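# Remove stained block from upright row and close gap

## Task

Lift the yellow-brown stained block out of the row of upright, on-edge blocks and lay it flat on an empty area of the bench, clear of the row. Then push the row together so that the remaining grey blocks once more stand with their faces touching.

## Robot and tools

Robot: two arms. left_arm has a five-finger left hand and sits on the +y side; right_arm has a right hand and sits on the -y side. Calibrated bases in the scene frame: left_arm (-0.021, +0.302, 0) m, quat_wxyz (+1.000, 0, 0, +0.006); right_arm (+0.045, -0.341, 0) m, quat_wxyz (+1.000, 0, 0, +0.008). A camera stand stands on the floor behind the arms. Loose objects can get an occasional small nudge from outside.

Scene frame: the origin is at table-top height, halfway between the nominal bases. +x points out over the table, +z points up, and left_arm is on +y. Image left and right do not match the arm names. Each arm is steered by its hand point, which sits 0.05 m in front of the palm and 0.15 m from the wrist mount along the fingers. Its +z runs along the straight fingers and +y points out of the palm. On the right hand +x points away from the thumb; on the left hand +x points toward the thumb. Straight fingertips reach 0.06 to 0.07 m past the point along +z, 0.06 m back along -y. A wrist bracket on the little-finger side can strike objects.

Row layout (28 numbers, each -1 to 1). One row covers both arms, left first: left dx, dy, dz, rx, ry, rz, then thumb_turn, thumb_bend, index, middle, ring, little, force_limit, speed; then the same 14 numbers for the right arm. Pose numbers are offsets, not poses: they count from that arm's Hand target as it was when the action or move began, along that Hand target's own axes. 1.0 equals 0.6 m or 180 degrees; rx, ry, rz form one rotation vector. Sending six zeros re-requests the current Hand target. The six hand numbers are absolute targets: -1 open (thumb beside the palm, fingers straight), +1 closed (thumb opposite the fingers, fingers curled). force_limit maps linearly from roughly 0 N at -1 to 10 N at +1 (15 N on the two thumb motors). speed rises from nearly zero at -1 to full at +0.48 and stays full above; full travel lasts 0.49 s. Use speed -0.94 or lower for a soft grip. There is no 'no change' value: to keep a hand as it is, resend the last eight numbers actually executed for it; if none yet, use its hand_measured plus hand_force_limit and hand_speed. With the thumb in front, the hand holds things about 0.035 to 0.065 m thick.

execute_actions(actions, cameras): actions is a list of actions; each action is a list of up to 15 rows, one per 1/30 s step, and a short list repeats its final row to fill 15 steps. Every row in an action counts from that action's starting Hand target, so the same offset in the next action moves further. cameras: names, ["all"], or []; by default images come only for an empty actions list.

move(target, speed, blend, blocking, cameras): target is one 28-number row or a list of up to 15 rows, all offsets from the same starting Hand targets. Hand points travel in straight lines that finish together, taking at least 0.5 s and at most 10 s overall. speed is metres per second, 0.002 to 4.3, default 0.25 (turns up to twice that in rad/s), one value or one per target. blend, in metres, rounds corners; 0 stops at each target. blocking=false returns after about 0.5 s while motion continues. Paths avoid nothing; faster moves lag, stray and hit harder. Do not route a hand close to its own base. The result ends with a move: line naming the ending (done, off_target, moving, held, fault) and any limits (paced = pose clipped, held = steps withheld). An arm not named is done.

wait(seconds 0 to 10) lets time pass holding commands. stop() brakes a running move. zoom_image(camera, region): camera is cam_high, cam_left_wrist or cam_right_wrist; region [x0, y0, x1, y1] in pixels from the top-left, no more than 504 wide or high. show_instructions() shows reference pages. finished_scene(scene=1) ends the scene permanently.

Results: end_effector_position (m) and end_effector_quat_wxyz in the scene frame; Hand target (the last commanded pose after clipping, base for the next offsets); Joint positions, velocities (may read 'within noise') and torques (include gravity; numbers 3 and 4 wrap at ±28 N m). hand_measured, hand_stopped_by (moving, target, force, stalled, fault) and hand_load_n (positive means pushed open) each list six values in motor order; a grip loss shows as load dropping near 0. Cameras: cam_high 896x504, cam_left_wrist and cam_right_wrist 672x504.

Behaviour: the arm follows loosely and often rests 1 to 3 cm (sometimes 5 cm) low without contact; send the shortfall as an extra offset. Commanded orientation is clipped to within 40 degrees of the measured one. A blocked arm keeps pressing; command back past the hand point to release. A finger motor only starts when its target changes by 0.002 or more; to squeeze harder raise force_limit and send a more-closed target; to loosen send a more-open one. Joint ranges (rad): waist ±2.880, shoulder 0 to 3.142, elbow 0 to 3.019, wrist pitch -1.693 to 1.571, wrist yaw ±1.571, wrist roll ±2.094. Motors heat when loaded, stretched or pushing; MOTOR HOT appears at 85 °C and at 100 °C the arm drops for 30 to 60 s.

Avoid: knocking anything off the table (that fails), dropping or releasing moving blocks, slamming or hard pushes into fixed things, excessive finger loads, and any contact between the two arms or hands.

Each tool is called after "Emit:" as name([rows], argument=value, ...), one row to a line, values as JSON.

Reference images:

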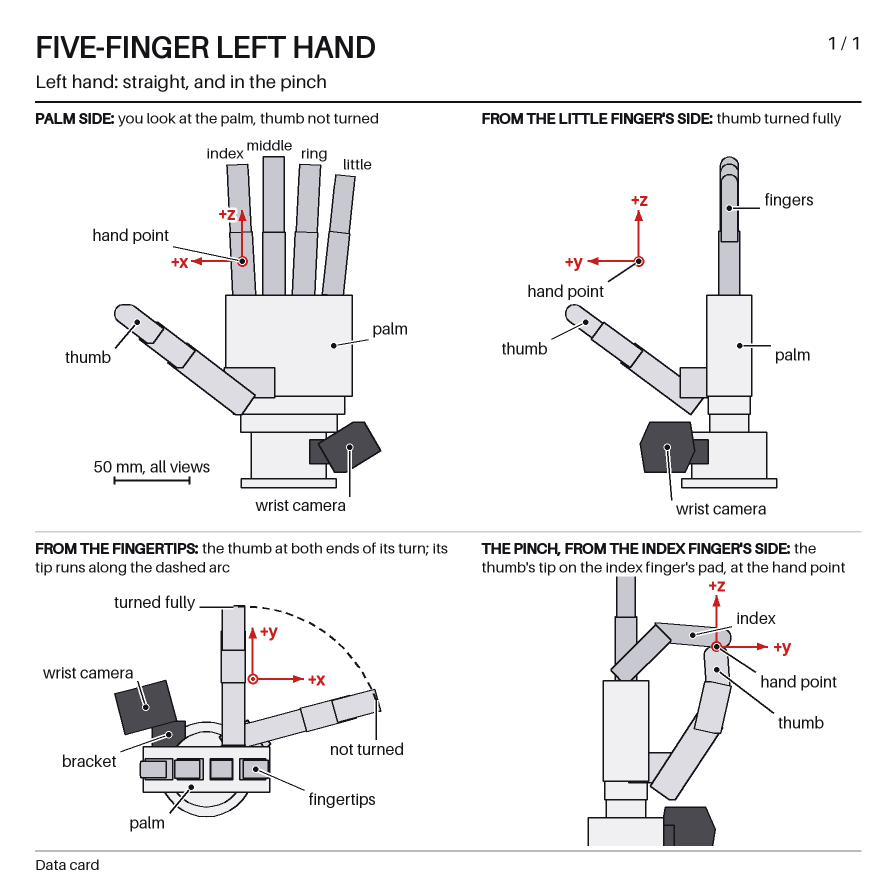

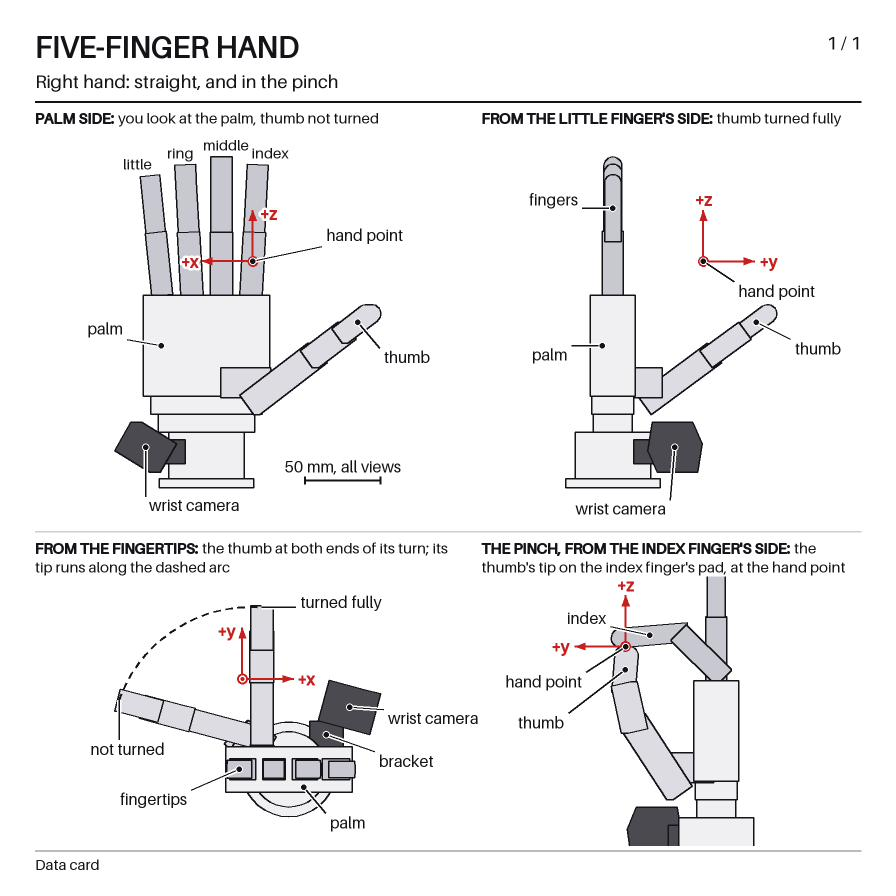

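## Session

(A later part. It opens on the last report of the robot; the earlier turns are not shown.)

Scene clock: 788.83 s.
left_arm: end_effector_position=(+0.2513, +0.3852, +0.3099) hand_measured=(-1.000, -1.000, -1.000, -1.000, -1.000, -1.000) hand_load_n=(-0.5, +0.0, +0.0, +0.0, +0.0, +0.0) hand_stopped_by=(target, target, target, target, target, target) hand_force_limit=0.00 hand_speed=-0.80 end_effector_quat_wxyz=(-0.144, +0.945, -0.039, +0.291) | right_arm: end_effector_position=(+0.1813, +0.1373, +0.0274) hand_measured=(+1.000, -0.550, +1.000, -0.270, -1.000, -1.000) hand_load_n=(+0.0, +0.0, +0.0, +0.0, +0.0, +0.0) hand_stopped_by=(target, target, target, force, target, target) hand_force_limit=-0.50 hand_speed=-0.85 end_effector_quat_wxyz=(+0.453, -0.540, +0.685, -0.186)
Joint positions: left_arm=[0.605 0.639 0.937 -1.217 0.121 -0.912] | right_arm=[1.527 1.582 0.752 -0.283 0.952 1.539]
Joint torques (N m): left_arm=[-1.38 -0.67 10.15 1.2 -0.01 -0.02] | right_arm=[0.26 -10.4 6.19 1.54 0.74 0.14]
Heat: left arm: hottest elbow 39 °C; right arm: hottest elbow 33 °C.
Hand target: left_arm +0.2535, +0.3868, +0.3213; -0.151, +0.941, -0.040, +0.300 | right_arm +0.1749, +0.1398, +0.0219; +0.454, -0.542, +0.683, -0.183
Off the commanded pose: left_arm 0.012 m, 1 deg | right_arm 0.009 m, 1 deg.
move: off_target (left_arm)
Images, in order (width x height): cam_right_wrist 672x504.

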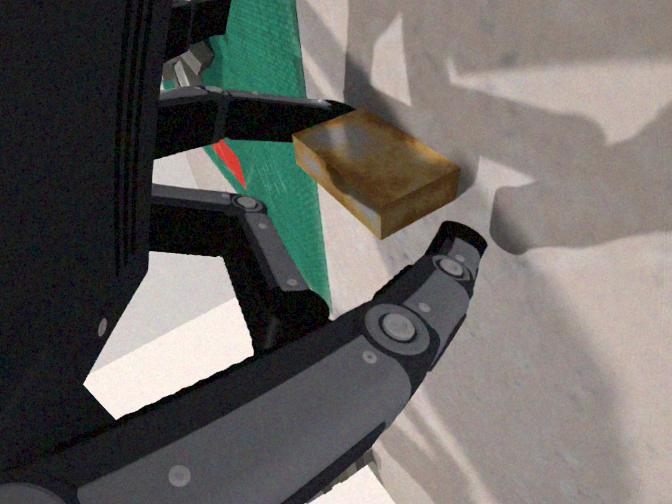

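Emit:
move([
  [0,0,0,0,0,0,-1,-1,-1,-1,-1,-1,0,-0.8,0,0,0,0,0,0,1,-0.9,1,-0.5,-1,-1,-0.5,-0.6],
  [0,0,0,0,0,0,-1,-1,-1,-1,-1,-1,0,-0.8,-0.0846,-0.1484,-0.104,0,0,0,1,-0.9,1,-0.5,-1,-1,-0.5,-0.6],
  [0,0,0,0,0,0,-1,-1,-1,-1,-1,-1,0,-0.8,0.302,-0.2987,-0.2297,0,0.0797,-0.1138,1,-0.9,1,-0.5,-1,-1,-0.5,-0.6],
], speed=[0.1,0.15,0.25], blend=[0,0.03,0], cameras=["cam_high","cam_right_wrist"])

Emit:
zoom_image(camera="cam_right_wrist", region=[300, 60, 620, 380])

Emit:
zoom_image(camera="cam_high", region=[370, 150, 470, 250])

Scene clock: 830.97 s.
left_arm: end_effector_position=(+0.2513, +0.3852, +0.3099) hand_measured=(-1.000, -1.000, -1.000, -1.000, -1.000, -1.000) hand_load_n=(+0.0, +0.0, +0.0, +0.0, +0.5, +0.0) hand_stopped_by=(target, target, target, target, target, target) hand_force_limit=0.00 hand_speed=-0.80 end_effector_quat_wxyz=(-0.144, +0.945, -0.039, +0.291) | right_arm: end_effector_position=(+0.1689, -0.1213, +0.1477) hand_measured=(+1.000, -0.900, +1.000, -0.500, -1.000, -1.000) hand_load_n=(+0.0, +0.0, +0.0, +0.0, +0.0, +0.0) hand_stopped_by=(target, target, target, target, target, target) hand_force_limit=-0.50 hand_speed=-0.60 end_effector_quat_wxyz=(-0.322, +0.626, -0.629, +0.330)
Joint positions: left_arm=[0.605 0.639 0.937 -1.217 0.121 -0.912] | right_arm=[1.559 0.839 0.642 -1.401 0.957 1.594]
Joint torques (N m): left_arm=[-1.67 -0.5 10.09 1.13 0.03 -0.04] | right_arm=[0.67 -2.84 8.25 -0.39 0.86 0.12]
Heat: left arm: hottest elbow 39 °C; right arm: hottest elbow 32 °C.
Hand target: left_arm +0.2535, +0.3868, +0.3213; -0.151, +0.941, -0.040, +0.300 | right_arm +0.1652, -0.1200, +0.1500; -0.326, +0.628, -0.627, +0.327
Off the commanded pose: left_arm 0.012 m, 1 deg | right_arm 0.005 m, 1 deg.
move: off_target (left_arm)
Images, in order (width x height): cam_high 896x504, cam_right_wrist 672x504.

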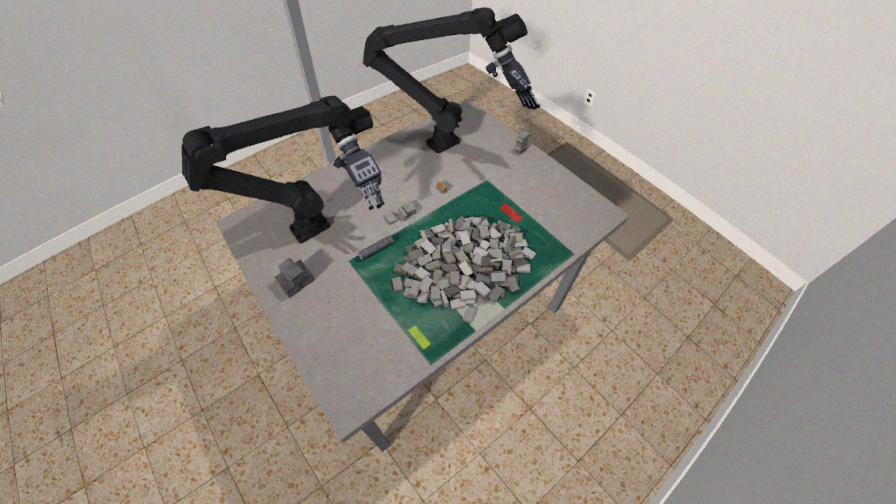

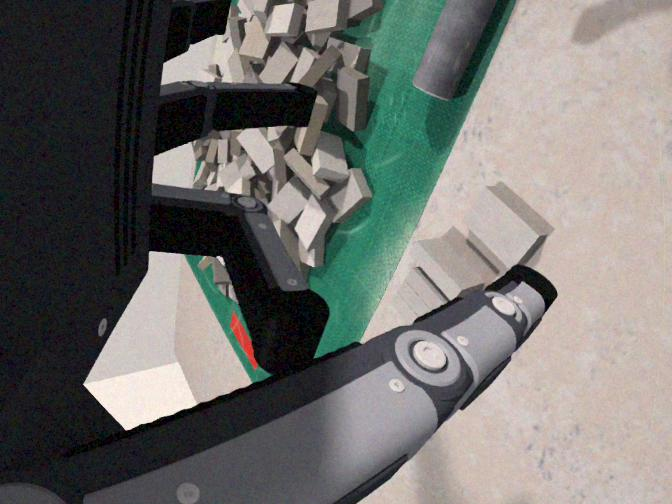

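Scaled by 1.575 from the camera's 672x504 image, which has a finer 960x720 frame.

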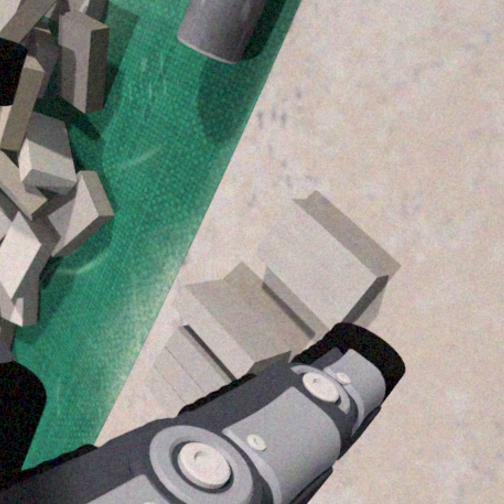

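Scaled by 5.040 from the camera's 896x504 image, which has a finer 1280x720 frame.

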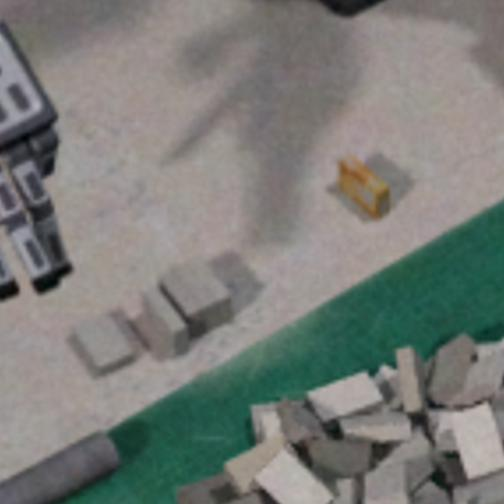

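Emit:
zoom_image(camera="cam_high", region=[425, 170, 460, 205])

Emit:
zoom_image(camera="cam_high", region=[380, 195, 420, 235])

Scaled by 14.400 from the camera's 896x504 image, which has a finer 1280x720 frame.

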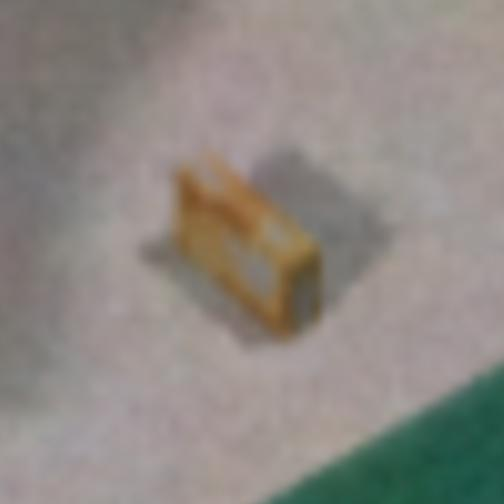

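Scaled by 12.600 from the camera's 896x504 image, which has a finer 1280x720 frame.

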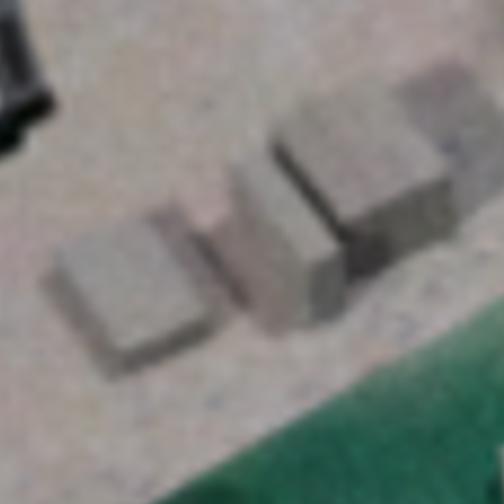

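Emit:
move(target=[0,0,0,0,0,0,-1,-1,-1,-1,-1,-1,0,-0.8,-0.0617,0.0863,0.118,0,0,0,1,-1,1,-0.35,-1,-1,-0.5,-0.3], speed=0.12, cameras=["cam_high","cam_right_wrist"])

Emit:
zoom_image(camera="cam_right_wrist", region=[300, 60, 620, 380])

Scene clock: 880.53 s.
left_arm: end_effector_position=(+0.2513, +0.3852, +0.3099) hand_measured=(-1.000, -1.000, -1.000, -1.000, -1.000, -1.000) hand_load_n=(+0.0, -0.5, +0.0, +0.0, +0.0, +0.0) hand_stopped_by=(target, target, target, target, target, target) hand_force_limit=0.00 hand_speed=-0.80 end_effector_quat_wxyz=(-0.144, +0.945, -0.039, +0.291) | right_arm: end_effector_position=(+0.1891, -0.0814, +0.0699) hand_measured=(+1.000, -1.000, +1.000, -0.350, -1.000, -1.000) hand_load_n=(+0.0, +0.0, +0.0, +0.0, +0.0, +0.0) hand_stopped_by=(target, target, target, target, target, target) hand_force_limit=-0.50 hand_speed=-0.30 end_effector_quat_wxyz=(-0.331, +0.629, -0.625, +0.323)
Joint positions: left_arm=[0.605 0.639 0.937 -1.217 0.121 -0.912] | right_arm=[1.47 1.026 0.517 -0.918 0.954 1.404]
Joint torques (N m): left_arm=[-1.32 -0.44 10.06 1.14 0.03 -0.04] | right_arm=[-2.14 -3.72 7.31 1.02 0.68 -0.09]
Heat: left arm: hottest elbow 39 °C; right arm: hottest elbow 31 °C.
Hand target: left_arm +0.2535, +0.3868, +0.3213; -0.151, +0.941, -0.040, +0.300 | right_arm +0.1934, -0.0829, +0.0670; -0.326, +0.628, -0.627, +0.326
Off the commanded pose: left_arm 0.012 m, 1 deg | right_arm 0.006 m, 1 deg.
move: off_target (left_arm)
Images, in order (width x height): cam_high 896x504, cam_right_wrist 672x504.

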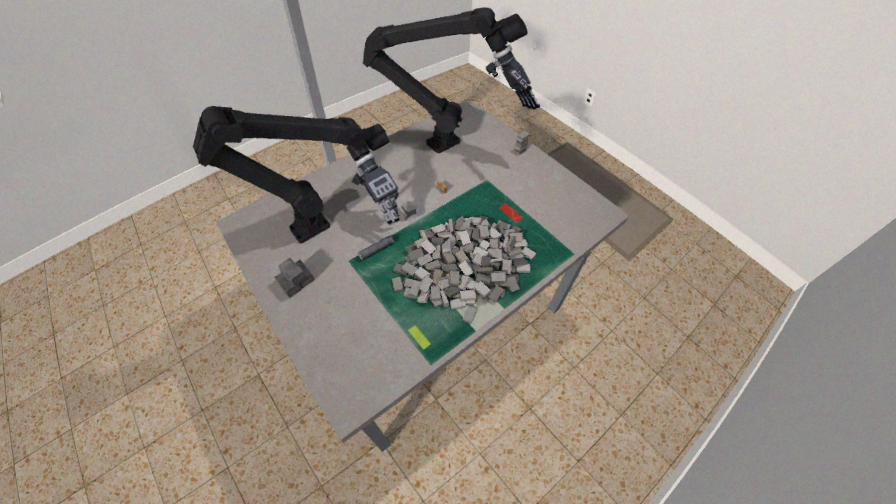

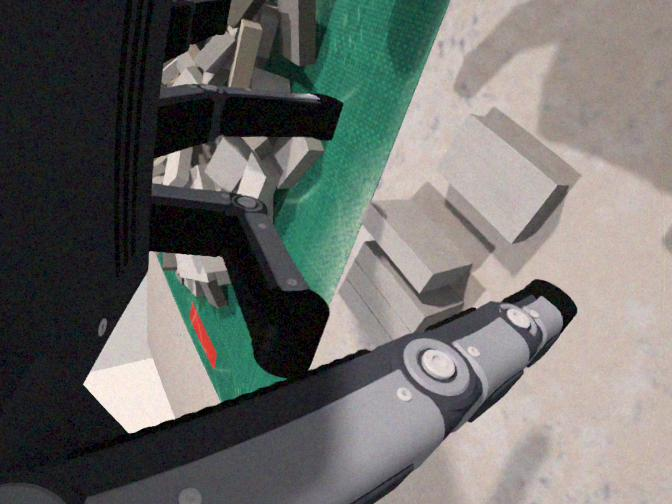

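Scaled by 1.575 from the camera's 672x504 image, which has a finer 960x720 frame.

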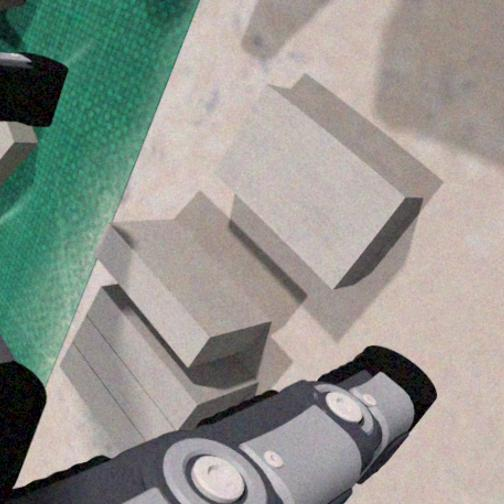

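Emit:
move([
  [0,0,0,0,0,0,-1,-1,-1,-1,-1,-1,0,-0.8,0,0,0,0,0,0,1,-1,1,-0.35,1,1,-0.5,0],
  [0,0,0,0,0,0,-1,-1,-1,-1,-1,-1,0,-0.8,0.001,0.0627,0.0543,0,0,0,1,-1,1,-0.35,1,1,-0.5,0],
], speed=0.08, cameras=["cam_high","cam_right_wrist"])

Emit:
zoom_image(camera="cam_right_wrist", region=[270, 60, 590, 340])

Scene clock: 904.87 s.
left_arm: end_effector_position=(+0.2513, +0.3852, +0.3099) hand_measured=(-1.000, -1.000, -1.000, -1.000, -1.000, -1.000) hand_load_n=(+0.0, +0.0, +0.0, +0.0, +0.0, +0.0) hand_stopped_by=(target, target, target, target, target, target) hand_force_limit=0.00 hand_speed=-0.80 end_effector_quat_wxyz=(-0.144, +0.945, -0.039, +0.291) | right_arm: end_effector_position=(+0.1941, -0.0812, +0.0209) hand_measured=(+1.000, -1.000, +1.000, -0.350, +1.000, +1.000) hand_load_n=(+0.0, +0.0, +0.0, +0.0, +0.0, +0.0) hand_stopped_by=(target, target, target, target, target, target) hand_force_limit=-0.50 hand_speed=0.00 end_effector_quat_wxyz=(-0.331, +0.629, -0.625, +0.322)
Joint positions: left_arm=[0.605 0.639 0.937 -1.217 0.121 -0.912] | right_arm=[1.448 1.14 0.43 -0.684 0.95 1.366]
Joint torques (N m): left_arm=[-1.26 -0.67 10.13 1.24 0.04 -0.05] | right_arm=[-2.08 -4.07 6.45 1.07 0.65 -0.11]
Heat: left arm: hottest elbow 39 °C; right arm: hottest elbow 32 °C.
Hand target: left_arm +0.2535, +0.3868, +0.3213; -0.151, +0.941, -0.040, +0.300 | right_arm +0.1984, -0.0835, +0.0175; -0.326, +0.628, -0.627, +0.326
Off the commanded pose: left_arm 0.012 m, 1 deg | right_arm 0.006 m, 1 deg.
move: off_target (left_arm)
Images, in order (width x height): cam_high 896x504, cam_right_wrist 672x504.

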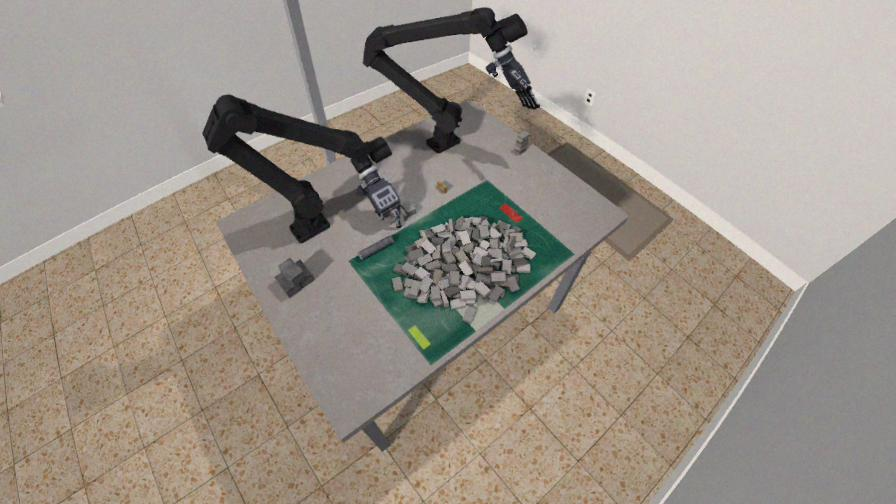

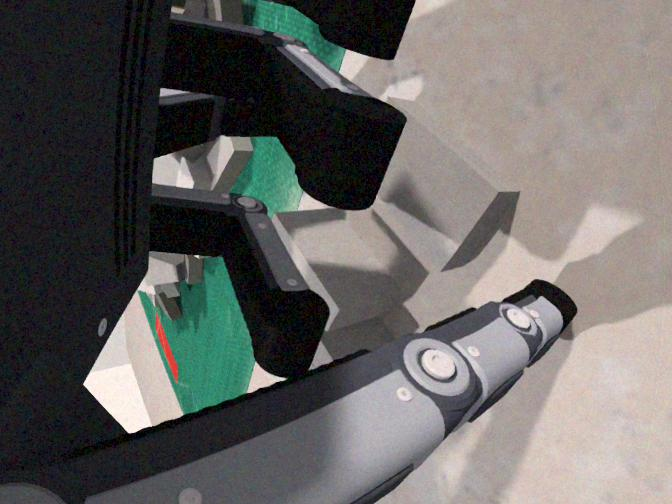

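Scaled by 1.575 from the camera's 672x504 image, which has a finer 960x720 frame.

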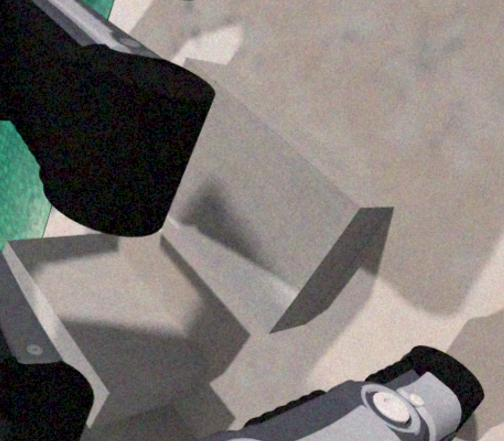

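Emit:
move([
  [0,0,0,0,0,0,-1,-1,-1,-1,-1,-1,0,-0.8,0,0,0,0,0,0,1,-0.7,1,-0.35,1,1,-0.5,-0.7],
  [0,0,0,0,0,0,-1,-1,-1,-1,-1,-1,0,-0.8,0,0,0,0,0,0,1,-0.7,1,0.4,1,1,-0.5,-0.8],
], speed=0.08, cameras=["cam_right_wrist"])

Emit:
zoom_image(camera="cam_right_wrist", region=[270, 60, 590, 340])

Scene clock: 912.83 s.
left_arm: end_effector_position=(+0.2513, +0.3852, +0.3099) hand_measured=(-1.000, -1.000, -1.000, -1.000, -1.000, -1.000) hand_load_n=(+0.0, +0.0, +0.0, +0.0, +0.0, +0.0) hand_stopped_by=(target, target, target, target, target, target) hand_force_limit=0.00 hand_speed=-0.80 end_effector_quat_wxyz=(-0.144, +0.945, -0.039, +0.291) | right_arm: end_effector_position=(+0.1942, -0.0813, +0.0208) hand_measured=(+1.000, -0.700, +1.000, -0.040, +1.000, +1.000) hand_load_n=(-0.5, +3.5, +0.0, +3.0, +0.0, +0.0) hand_stopped_by=(target, target, target, force, target, target) hand_force_limit=-0.50 hand_speed=-0.80 end_effector_quat_wxyz=(-0.331, +0.629, -0.625, +0.323)
Joint positions: left_arm=[0.605 0.639 0.937 -1.217 0.121 -0.912] | right_arm=[1.447 1.14 0.43 -0.684 0.95 1.364]
Joint torques (N m): left_arm=[-1.38 -0.85 10.03 1.24 0.04 -0.08] | right_arm=[-2.02 -4.07 6.46 1.09 0.67 -0.11]
Heat: left arm: hottest elbow 39 °C; right arm: hottest elbow 31 °C.
Hand target: left_arm +0.2535, +0.3868, +0.3213; -0.151, +0.941, -0.040, +0.300 | right_arm +0.1985, -0.0835, +0.0176; -0.326, +0.628, -0.627, +0.326
Off the commanded pose: left_arm 0.012 m, 1 deg | right_arm 0.006 m, 1 deg.
move: off_target (left_arm)
Images, in order (width x height): cam_right_wrist 672x504.

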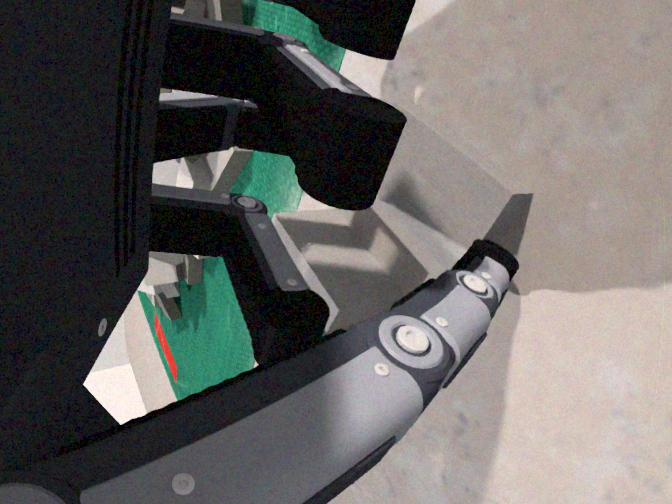

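Scaled by 1.575 from the camera's 672x504 image, which has a finer 960x720 frame.

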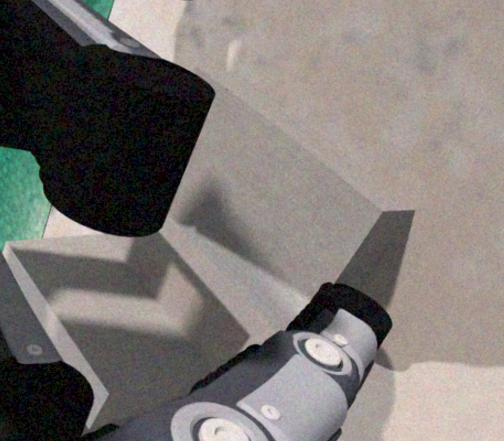

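Emit:
move([
  [0,0,0,0,0,0,-1,-1,-1,-1,-1,-1,0,-0.8,0,-0.0683,-0.0478,0,0,0,1,-0.7,1,0.4,1,1,-0.5,-0.8],
  [0,0,0,0,0,0,-1,-1,-1,-1,-1,-1,0,-0.8,0.0525,-0.0887,-0.0693,0,-0.102,0.1456,1,-0.7,1,0.4,1,1,-0.5,-0.8],
], speed=0.08, blend=0.02, cameras=["cam_high","cam_right_wrist"])

Emit:
zoom_image(camera="cam_right_wrist", region=[270, 60, 590, 340])

Emit:
zoom_image(camera="cam_high", region=[360, 180, 430, 250])

Scene clock: 948.27 s.
left_arm: end_effector_position=(+0.2513, +0.3852, +0.3099) hand_measured=(-1.000, -1.000, -1.000, -1.000, -1.000, -1.000) hand_load_n=(+0.0, +0.0, +0.0, +0.0, +0.0, +0.0) hand_stopped_by=(target, target, target, target, target, target) hand_force_limit=0.00 hand_speed=-0.80 end_effector_quat_wxyz=(-0.144, +0.945, -0.039, +0.291) | right_arm: end_effector_position=(+0.1907, -0.1155, +0.0810) hand_measured=(+1.000, -0.700, +1.000, -0.038, +1.000, +1.000) hand_load_n=(+0.0, +0.0, +0.0, +0.0, +0.0, +0.0) hand_stopped_by=(target, target, target, force, target, target) hand_force_limit=-0.50 hand_speed=-0.80 end_effector_quat_wxyz=(+0.480, -0.521, +0.691, -0.142)
Joint positions: left_arm=[0.605 0.639 0.937 -1.217 0.121 -0.912] | right_arm=[1.358 0.365 0.179 -0.64 0.828 1.312]
Joint torques (N m): left_arm=[-1.44 -0.79 10.1 1.2 0.01 -0.05] | right_arm=[-2.26 0.67 8.99 2.18 0.39 -0.04]
Heat: left arm: hottest elbow 40 °C; right arm: hottest elbow 31 °C.
Hand target: left_arm +0.2535, +0.3868, +0.3213; -0.151, +0.941, -0.040, +0.300 | right_arm +0.1950, -0.1151, +0.0849; +0.486, -0.514, +0.693, -0.141
Off the commanded pose: left_arm 0.012 m, 1 deg | right_arm 0.006 m, 1 deg.
move: off_target (left_arm)
Images, in order (width x height): cam_high 896x504, cam_right_wrist 672x504.

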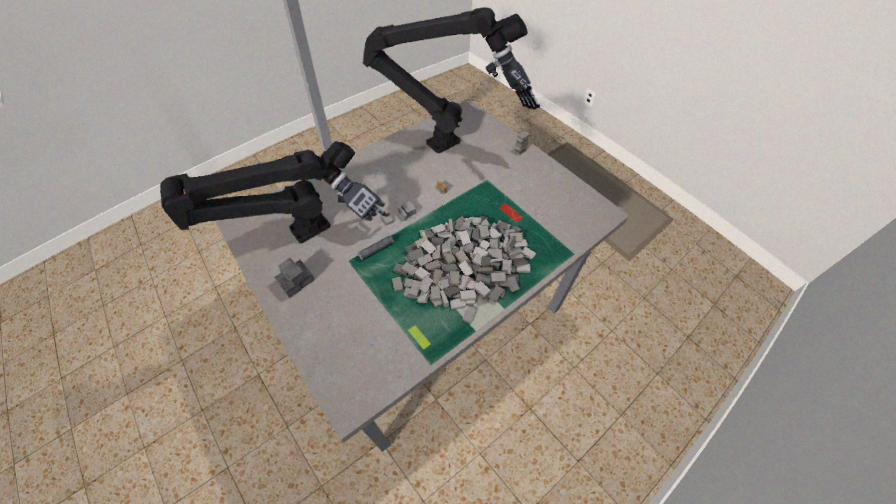

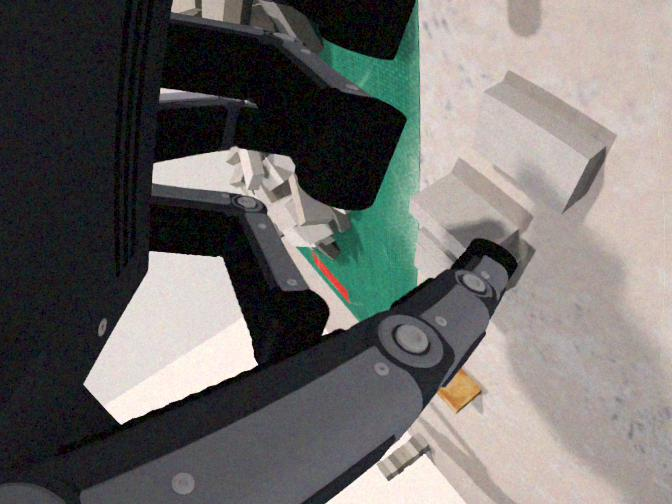

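Scaled by 1.575 from the camera's 672x504 image, which has a finer 960x720 frame.

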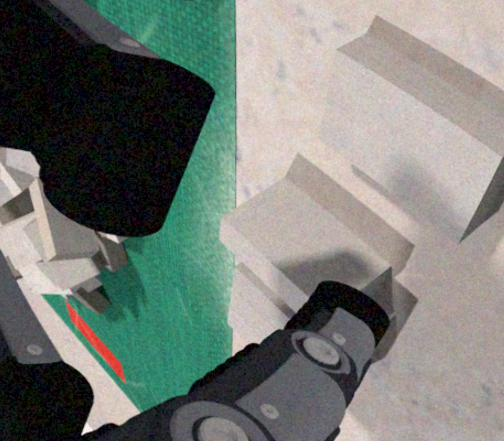

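Scaled by 7.200 from the camera's 896x504 image, which has a finer 1280x720 frame.

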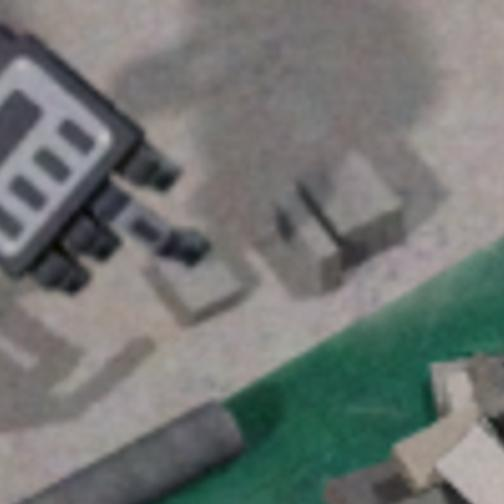

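Emit:
move(target=[0,0,0,0,0,0,-1,-1,-1,-1,-1,-1,0,-0.8,-0.0153,0.0428,0.0168,0,0.102,-0.1456,1,-1,1,-0.35,-1,-1,-0.5,0.2], speed=0.12, cameras=["cam_high","cam_right_wrist"])

Emit:
zoom_image(camera="cam_right_wrist", region=[300, 60, 620, 380])

Scene clock: 994.70 s.
left_arm: end_effector_position=(+0.2513, +0.3852, +0.3099) hand_measured=(-1.000, -1.000, -1.000, -1.000, -1.000, -1.000) hand_load_n=(+0.0, +0.0, +0.5, +0.0, +0.0, +0.0) hand_stopped_by=(target, target, target, target, target, target) hand_force_limit=0.00 hand_speed=-0.80 end_effector_quat_wxyz=(-0.144, +0.945, -0.039, +0.291) | right_arm: end_effector_position=(+0.1909, -0.1105, +0.0540) hand_measured=(+1.000, -1.000, +1.000, -0.350, -1.000, -1.000) hand_load_n=(+0.5, +0.0, +0.0, +0.0, +0.0, +0.0) hand_stopped_by=(target, target, target, target, target, target) hand_force_limit=-0.50 hand_speed=0.20 end_effector_quat_wxyz=(-0.314, +0.630, -0.626, +0.336)
Joint positions: left_arm=[0.605 0.639 0.937 -1.217 0.121 -0.912] | right_arm=[1.449 0.989 0.455 -0.93 0.951 1.403]
Joint torques (N m): left_arm=[-1.26 -0.26 10.15 1.24 0.04 -0.02] | right_arm=[0.56 -2.9 10.5 -0.09 0.89 0.17]
Heat: left arm: hottest elbow 40 °C; right arm: hottest elbow 33 °C.
Hand target: left_arm +0.2535, +0.3868, +0.3213; -0.151, +0.941, -0.040, +0.300 | right_arm +0.1886, -0.0930, +0.0671; -0.326, +0.628, -0.627, +0.326
Off the commanded pose: left_arm 0.012 m, 1 deg | right_arm 0.022 m, 2 deg.
move: off_target (left_arm, right_arm)
Images, in order (width x height): cam_high 896x504, cam_right_wrist 672x504.

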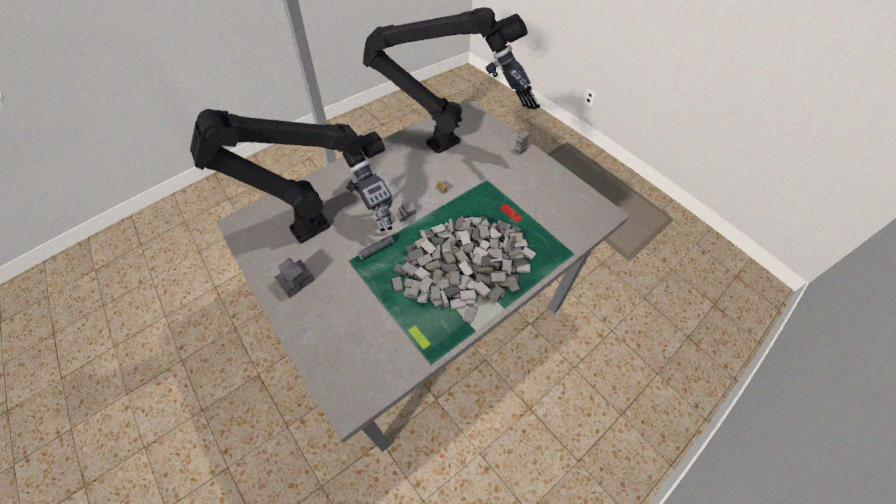

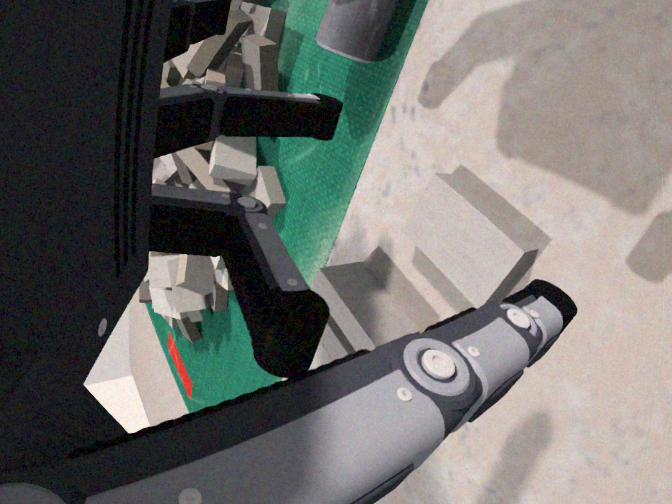

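Scaled by 1.575 from the camera's 672x504 image, which has a finer 960x720 frame.

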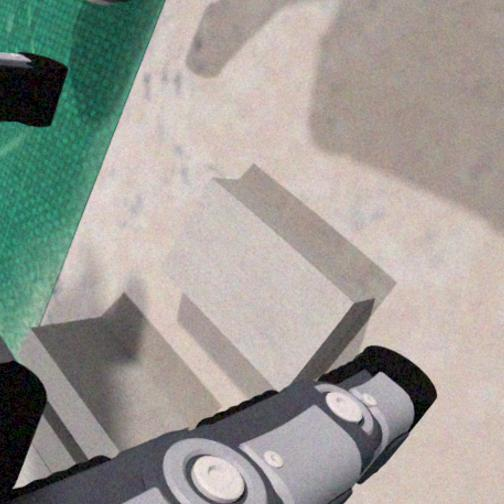

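Emit:
move([
  [0,0,0,0,0,0,-1,-1,-1,-1,-1,-1,0,-0.8,-0.0033,-0.0233,-0.0102,0,0,0,1,-1,1,-0.35,1,1,-0.5,0.2],
  [0,0,0,0,0,0,-1,-1,-1,-1,-1,-1,0,-0.8,0.0025,0.0712,0.0598,0,0,0,1,-1,1,-0.35,1,1,-0.5,0.2],
], speed=0.07, cameras=["cam_right_wrist"])

Emit:
zoom_image(camera="cam_right_wrist", region=[300, 60, 620, 380])

Scene clock: 1014.23 s.
left_arm: end_effector_position=(+0.2513, +0.3852, +0.3099) hand_measured=(-1.000, -1.000, -1.000, -1.000, -1.000, -1.000) hand_load_n=(+0.0, +0.0, +0.0, +0.0, +0.0, +0.5) hand_stopped_by=(target, target, target, target, target, target) hand_force_limit=0.00 hand_speed=-0.80 end_effector_quat_wxyz=(-0.144, +0.945, -0.039, +0.291) | right_arm: end_effector_position=(+0.1931, -0.0953, +0.0168) hand_measured=(+1.000, -1.000, +1.000, -0.350, +1.000, +1.000) hand_load_n=(-3.0, +0.0, +0.0, +0.0, +0.0, +0.0) hand_stopped_by=(target, target, target, target, target, target) hand_force_limit=-0.50 hand_speed=0.20 end_effector_quat_wxyz=(-0.327, +0.628, -0.625, +0.328)
Joint positions: left_arm=[0.605 0.639 0.937 -1.217 0.121 -0.912] | right_arm=[1.449 1.117 0.402 -0.702 0.956 1.38]
Joint torques (N m): left_arm=[-1.26 -0.62 10.13 1.25 0 -0.06] | right_arm=[-1.03 -3.19 6.13 1.55 0.56 0.08]
Heat: left arm: hottest elbow 40 °C; right arm: hottest elbow 34 °C.
Hand target: left_arm +0.2535, +0.3868, +0.3213; -0.151, +0.941, -0.040, +0.300 | right_arm +0.1934, -0.0945, +0.0116; -0.326, +0.628, -0.627, +0.326
Off the commanded pose: left_arm 0.012 m, 1 deg | right_arm 0.005 m, 0 deg.
move: off_target (left_arm)
Images, in order (width x height): cam_right_wrist 672x504.

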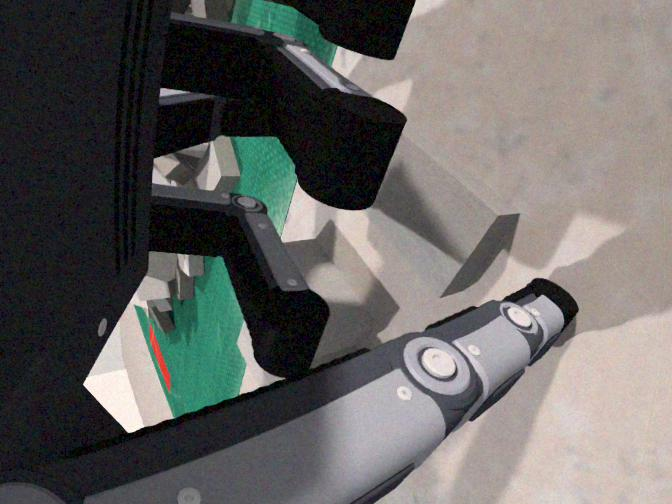

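Scaled by 1.575 from the camera's 672x504 image, which has a finer 960x720 frame.

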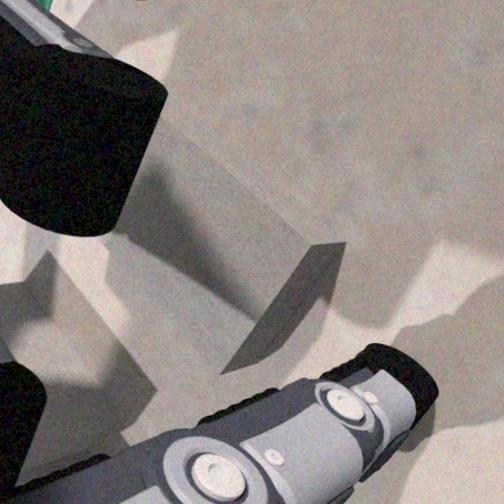

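Emit:
move([
  [0,0,0,0,0,0,-1,-1,-1,-1,-1,-1,0,-0.8,-0.0067,-0.0415,-0.0278,0,0,0,1,-0.8,1,-0.35,1,1,-0.5,0.2],
  [0,0,0,0,0,0,-1,-1,-1,-1,-1,-1,0,-0.8,-0.0067,0.0023,0.0028,0,0,0,1,-0.8,1,-0.35,1,1,-0.5,0.2],
], speed=[0.1,0.05], cameras=["cam_right_wrist"])

Emit:
zoom_image(camera="cam_right_wrist", region=[300, 60, 620, 380])

Scene clock: 1037.50 s.
left_arm: end_effector_position=(+0.2513, +0.3852, +0.3099) hand_measured=(-1.000, -1.000, -1.000, -1.000, -1.000, -1.000) hand_load_n=(+0.0, +0.0, +0.0, +0.0, +0.0, +0.0) hand_stopped_by=(target, target, target, target, target, target) hand_force_limit=0.00 hand_speed=-0.80 end_effector_quat_wxyz=(-0.144, +0.945, -0.039, +0.291) | right_arm: end_effector_position=(+0.1945, -0.0903, +0.0161) hand_measured=(+1.000, -0.800, +1.000, -0.350, +1.000, +1.000) hand_load_n=(+0.0, +0.0, +0.0, -0.5, +0.0, +0.0) hand_stopped_by=(target, target, target, target, target, target) hand_force_limit=-0.50 hand_speed=0.20 end_effector_quat_wxyz=(-0.330, +0.626, -0.625, +0.329)
Joint positions: left_arm=[0.605 0.639 0.937 -1.217 0.121 -0.912] | right_arm=[1.449 1.136 0.409 -0.685 0.961 1.38]
Joint torques (N m): left_arm=[-1.26 -0.38 10.1 1.25 0.04 -0.01] | right_arm=[-1.03 -3.19 6.04 1.29 0.33 0.03]
Heat: left arm: hottest elbow 40 °C; right arm: hottest elbow 32 °C.
Hand target: left_arm +0.2535, +0.3868, +0.3213; -0.151, +0.941, -0.040, +0.300 | right_arm +0.1939, -0.0907, +0.0093; -0.326, +0.628, -0.627, +0.326
Off the commanded pose: left_arm 0.012 m, 1 deg | right_arm 0.007 m, 1 deg.
move: off_target (left_arm)
Images, in order (width x height): cam_right_wrist 672x504.

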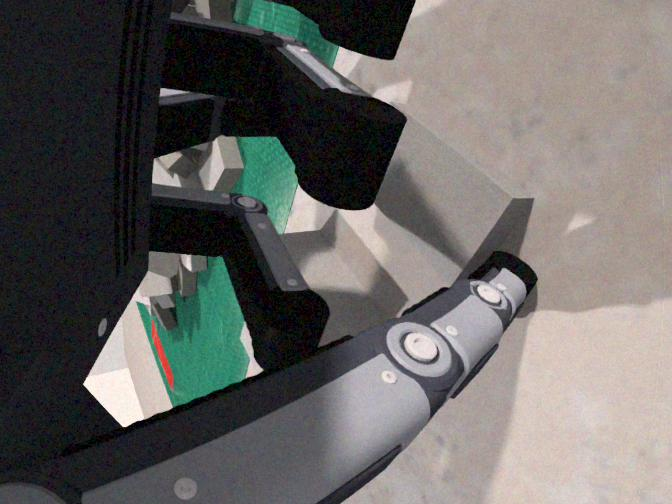

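Scaled by 1.575 from the camera's 672x504 image, which has a finer 960x720 frame.

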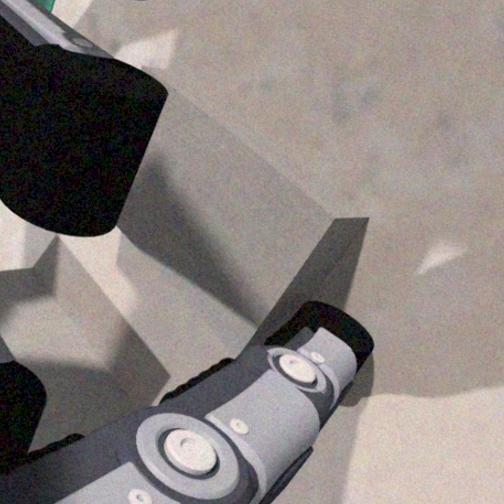

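Emit:
move(target=[0,0,0,0,0,0,-1,-1,-1,-1,-1,-1,0,-0.8,0,0,0,0,0,0,1,-0.8,1,0.5,1,1,-0.3,-0.75], speed=0.07, cameras=["cam_right_wrist"])

Emit:
zoom_image(camera="cam_right_wrist", region=[300, 60, 620, 380])

Scene clock: 1044.90 s.
left_arm: end_effector_position=(+0.2513, +0.3852, +0.3099) hand_measured=(-1.000, -1.000, -1.000, -1.000, -1.000, -1.000) hand_load_n=(+0.0, +0.0, +0.0, +0.0, +0.0, +0.0) hand_stopped_by=(target, target, target, target, target, target) hand_force_limit=0.00 hand_speed=-0.80 end_effector_quat_wxyz=(-0.144, +0.945, -0.039, +0.291) | right_arm: end_effector_position=(+0.1948, -0.0882, +0.0162) hand_measured=(+1.000, -0.802, +1.000, +0.038, +1.000, +1.000) hand_load_n=(+0.0, +6.0, +0.0, +5.0, +0.0, +0.0) hand_stopped_by=(target, target, target, force, target, target) hand_force_limit=-0.30 hand_speed=-0.75 end_effector_quat_wxyz=(-0.333, +0.625, -0.626, +0.327)
Joint positions: left_arm=[0.605 0.639 0.937 -1.217 0.121 -0.912] | right_arm=[1.449 1.139 0.409 -0.674 0.962 1.38]
Joint torques (N m): left_arm=[-1.61 -0.38 10.13 1.21 0.03 -0.05] | right_arm=[-1.03 -3.6 6.02 0.92 0.28 0.03]
Heat: left arm: hottest elbow 40 °C; right arm: hottest elbow 32 °C.
Hand target: left_arm +0.2535, +0.3868, +0.3213; -0.151, +0.941, -0.040, +0.300 | right_arm +0.1939, -0.0906, +0.0094; -0.326, +0.628, -0.627, +0.326
Off the commanded pose: left_arm 0.012 m, 1 deg | right_arm 0.007 m, 1 deg.
move: off_target (left_arm)
Images, in order (width x height): cam_right_wrist 672x504.

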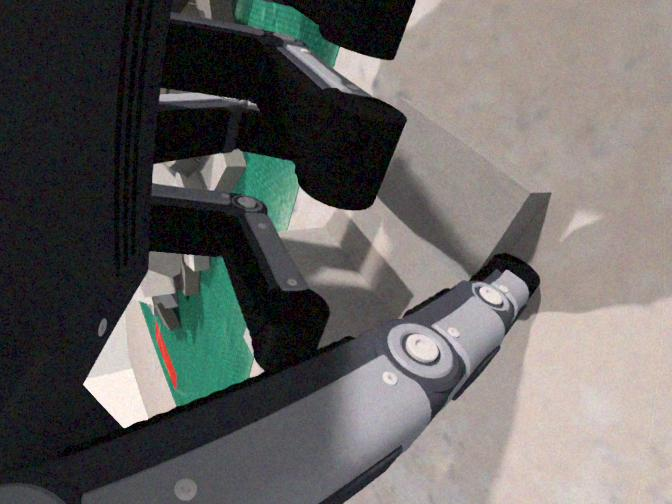

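Scaled by 1.575 from the camera's 672x504 image, which has a finer 960x720 frame.

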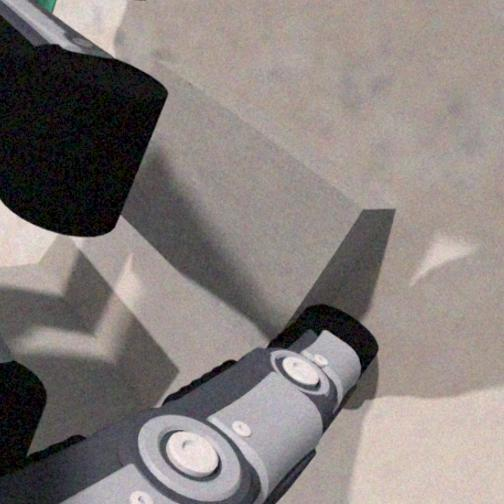

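Emit:
move(target=[0,0,0,0,0,0,-1,-1,-1,-1,-1,-1,0,-0.8,0,-0.0751,-0.0526,0,0,0,1,-0.8,1,0.5,1,1,-0.3,-0.75], speed=0.08, cameras=["cam_high","cam_right_wrist"])

Emit:
zoom_image(camera="cam_right_wrist", region=[300, 60, 620, 380])

Emit:
zoom_image(camera="cam_high", region=[360, 180, 430, 250])

Scene clock: 1050.87 s.
left_arm: end_effector_position=(+0.2513, +0.3852, +0.3099) hand_measured=(-1.000, -1.000, -1.000, -1.000, -1.000, -1.000) hand_load_n=(+0.0, +0.0, +0.0, -0.5, +0.0, +0.0) hand_stopped_by=(target, target, target, target, target, target) hand_force_limit=0.00 hand_speed=-0.80 end_effector_quat_wxyz=(-0.144, +0.945, -0.039, +0.291) | right_arm: end_effector_position=(+0.1908, -0.1071, +0.0458) hand_measured=(+1.000, -0.802, +1.000, +0.038, +1.000, +1.000) hand_load_n=(+0.5, +6.0, +0.0, +5.0, +0.0, +0.0) hand_stopped_by=(target, target, target, force, target, target) hand_force_limit=-0.30 hand_speed=-0.75 end_effector_quat_wxyz=(-0.312, +0.637, -0.619, +0.337)
Joint positions: left_arm=[0.605 0.639 0.937 -1.217 0.121 -0.912] | right_arm=[1.449 1.02 0.448 -0.885 0.95 1.378]
Joint torques (N m): left_arm=[-1.61 -0.26 10.13 1.1 0.03 -0.05] | right_arm=[-1.2 -4.89 10.61 -0.02 0.81 0]
Heat: left arm: hottest elbow 40 °C; right arm: hottest elbow 32 °C.
Hand target: left_arm +0.2535, +0.3868, +0.3213; -0.151, +0.941, -0.040, +0.300 | right_arm +0.1940, -0.0905, +0.0645; -0.326, +0.628, -0.627, +0.326
Off the commanded pose: left_arm 0.012 m, 1 deg | right_arm 0.025 m, 2 deg.
move: off_target (left_arm, right_arm)
Images, in order (width x height): cam_high 896x504, cam_right_wrist 672x504.

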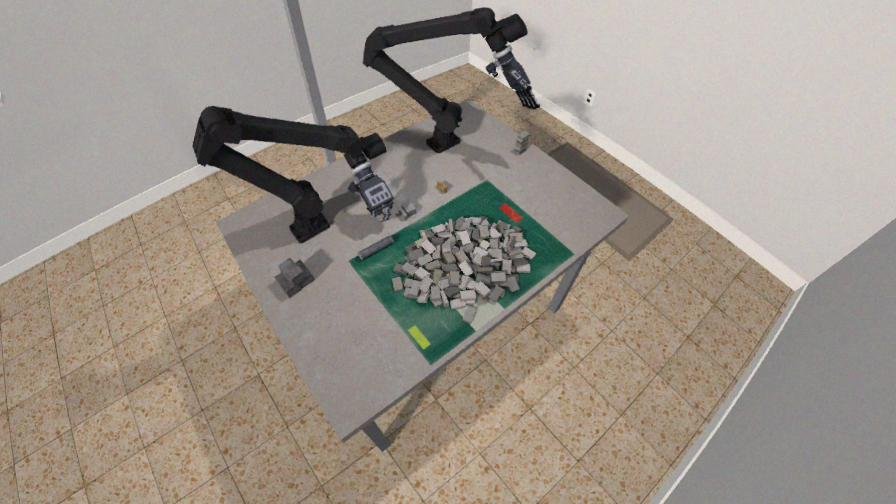

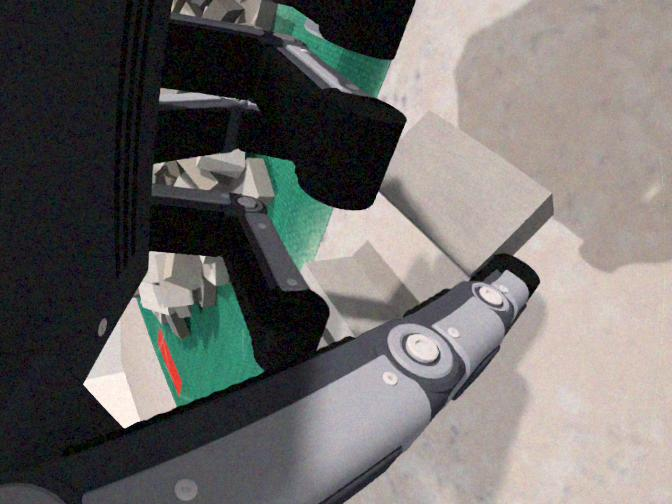

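Scaled by 1.575 from the camera's 672x504 image, which has a finer 960x720 frame.

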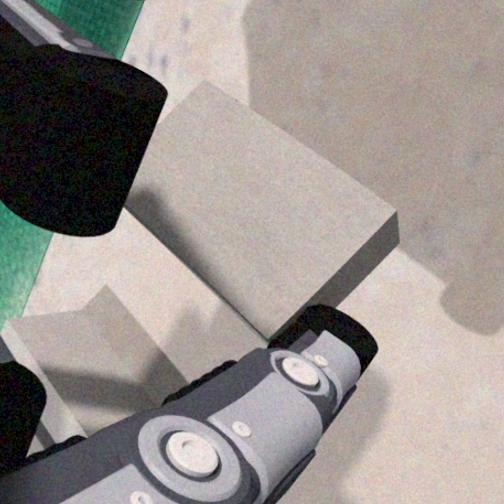

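Scaled by 7.200 from the camera's 896x504 image, which has a finer 1280x720 frame.

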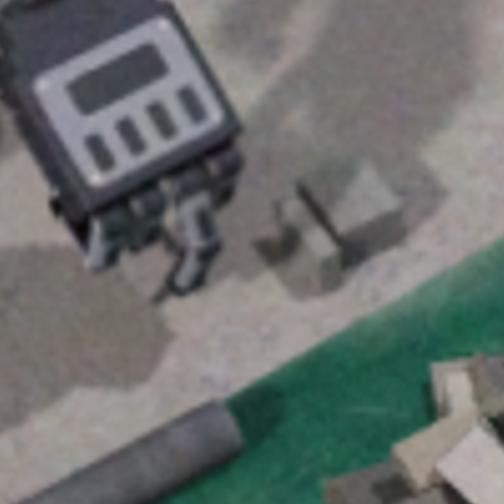

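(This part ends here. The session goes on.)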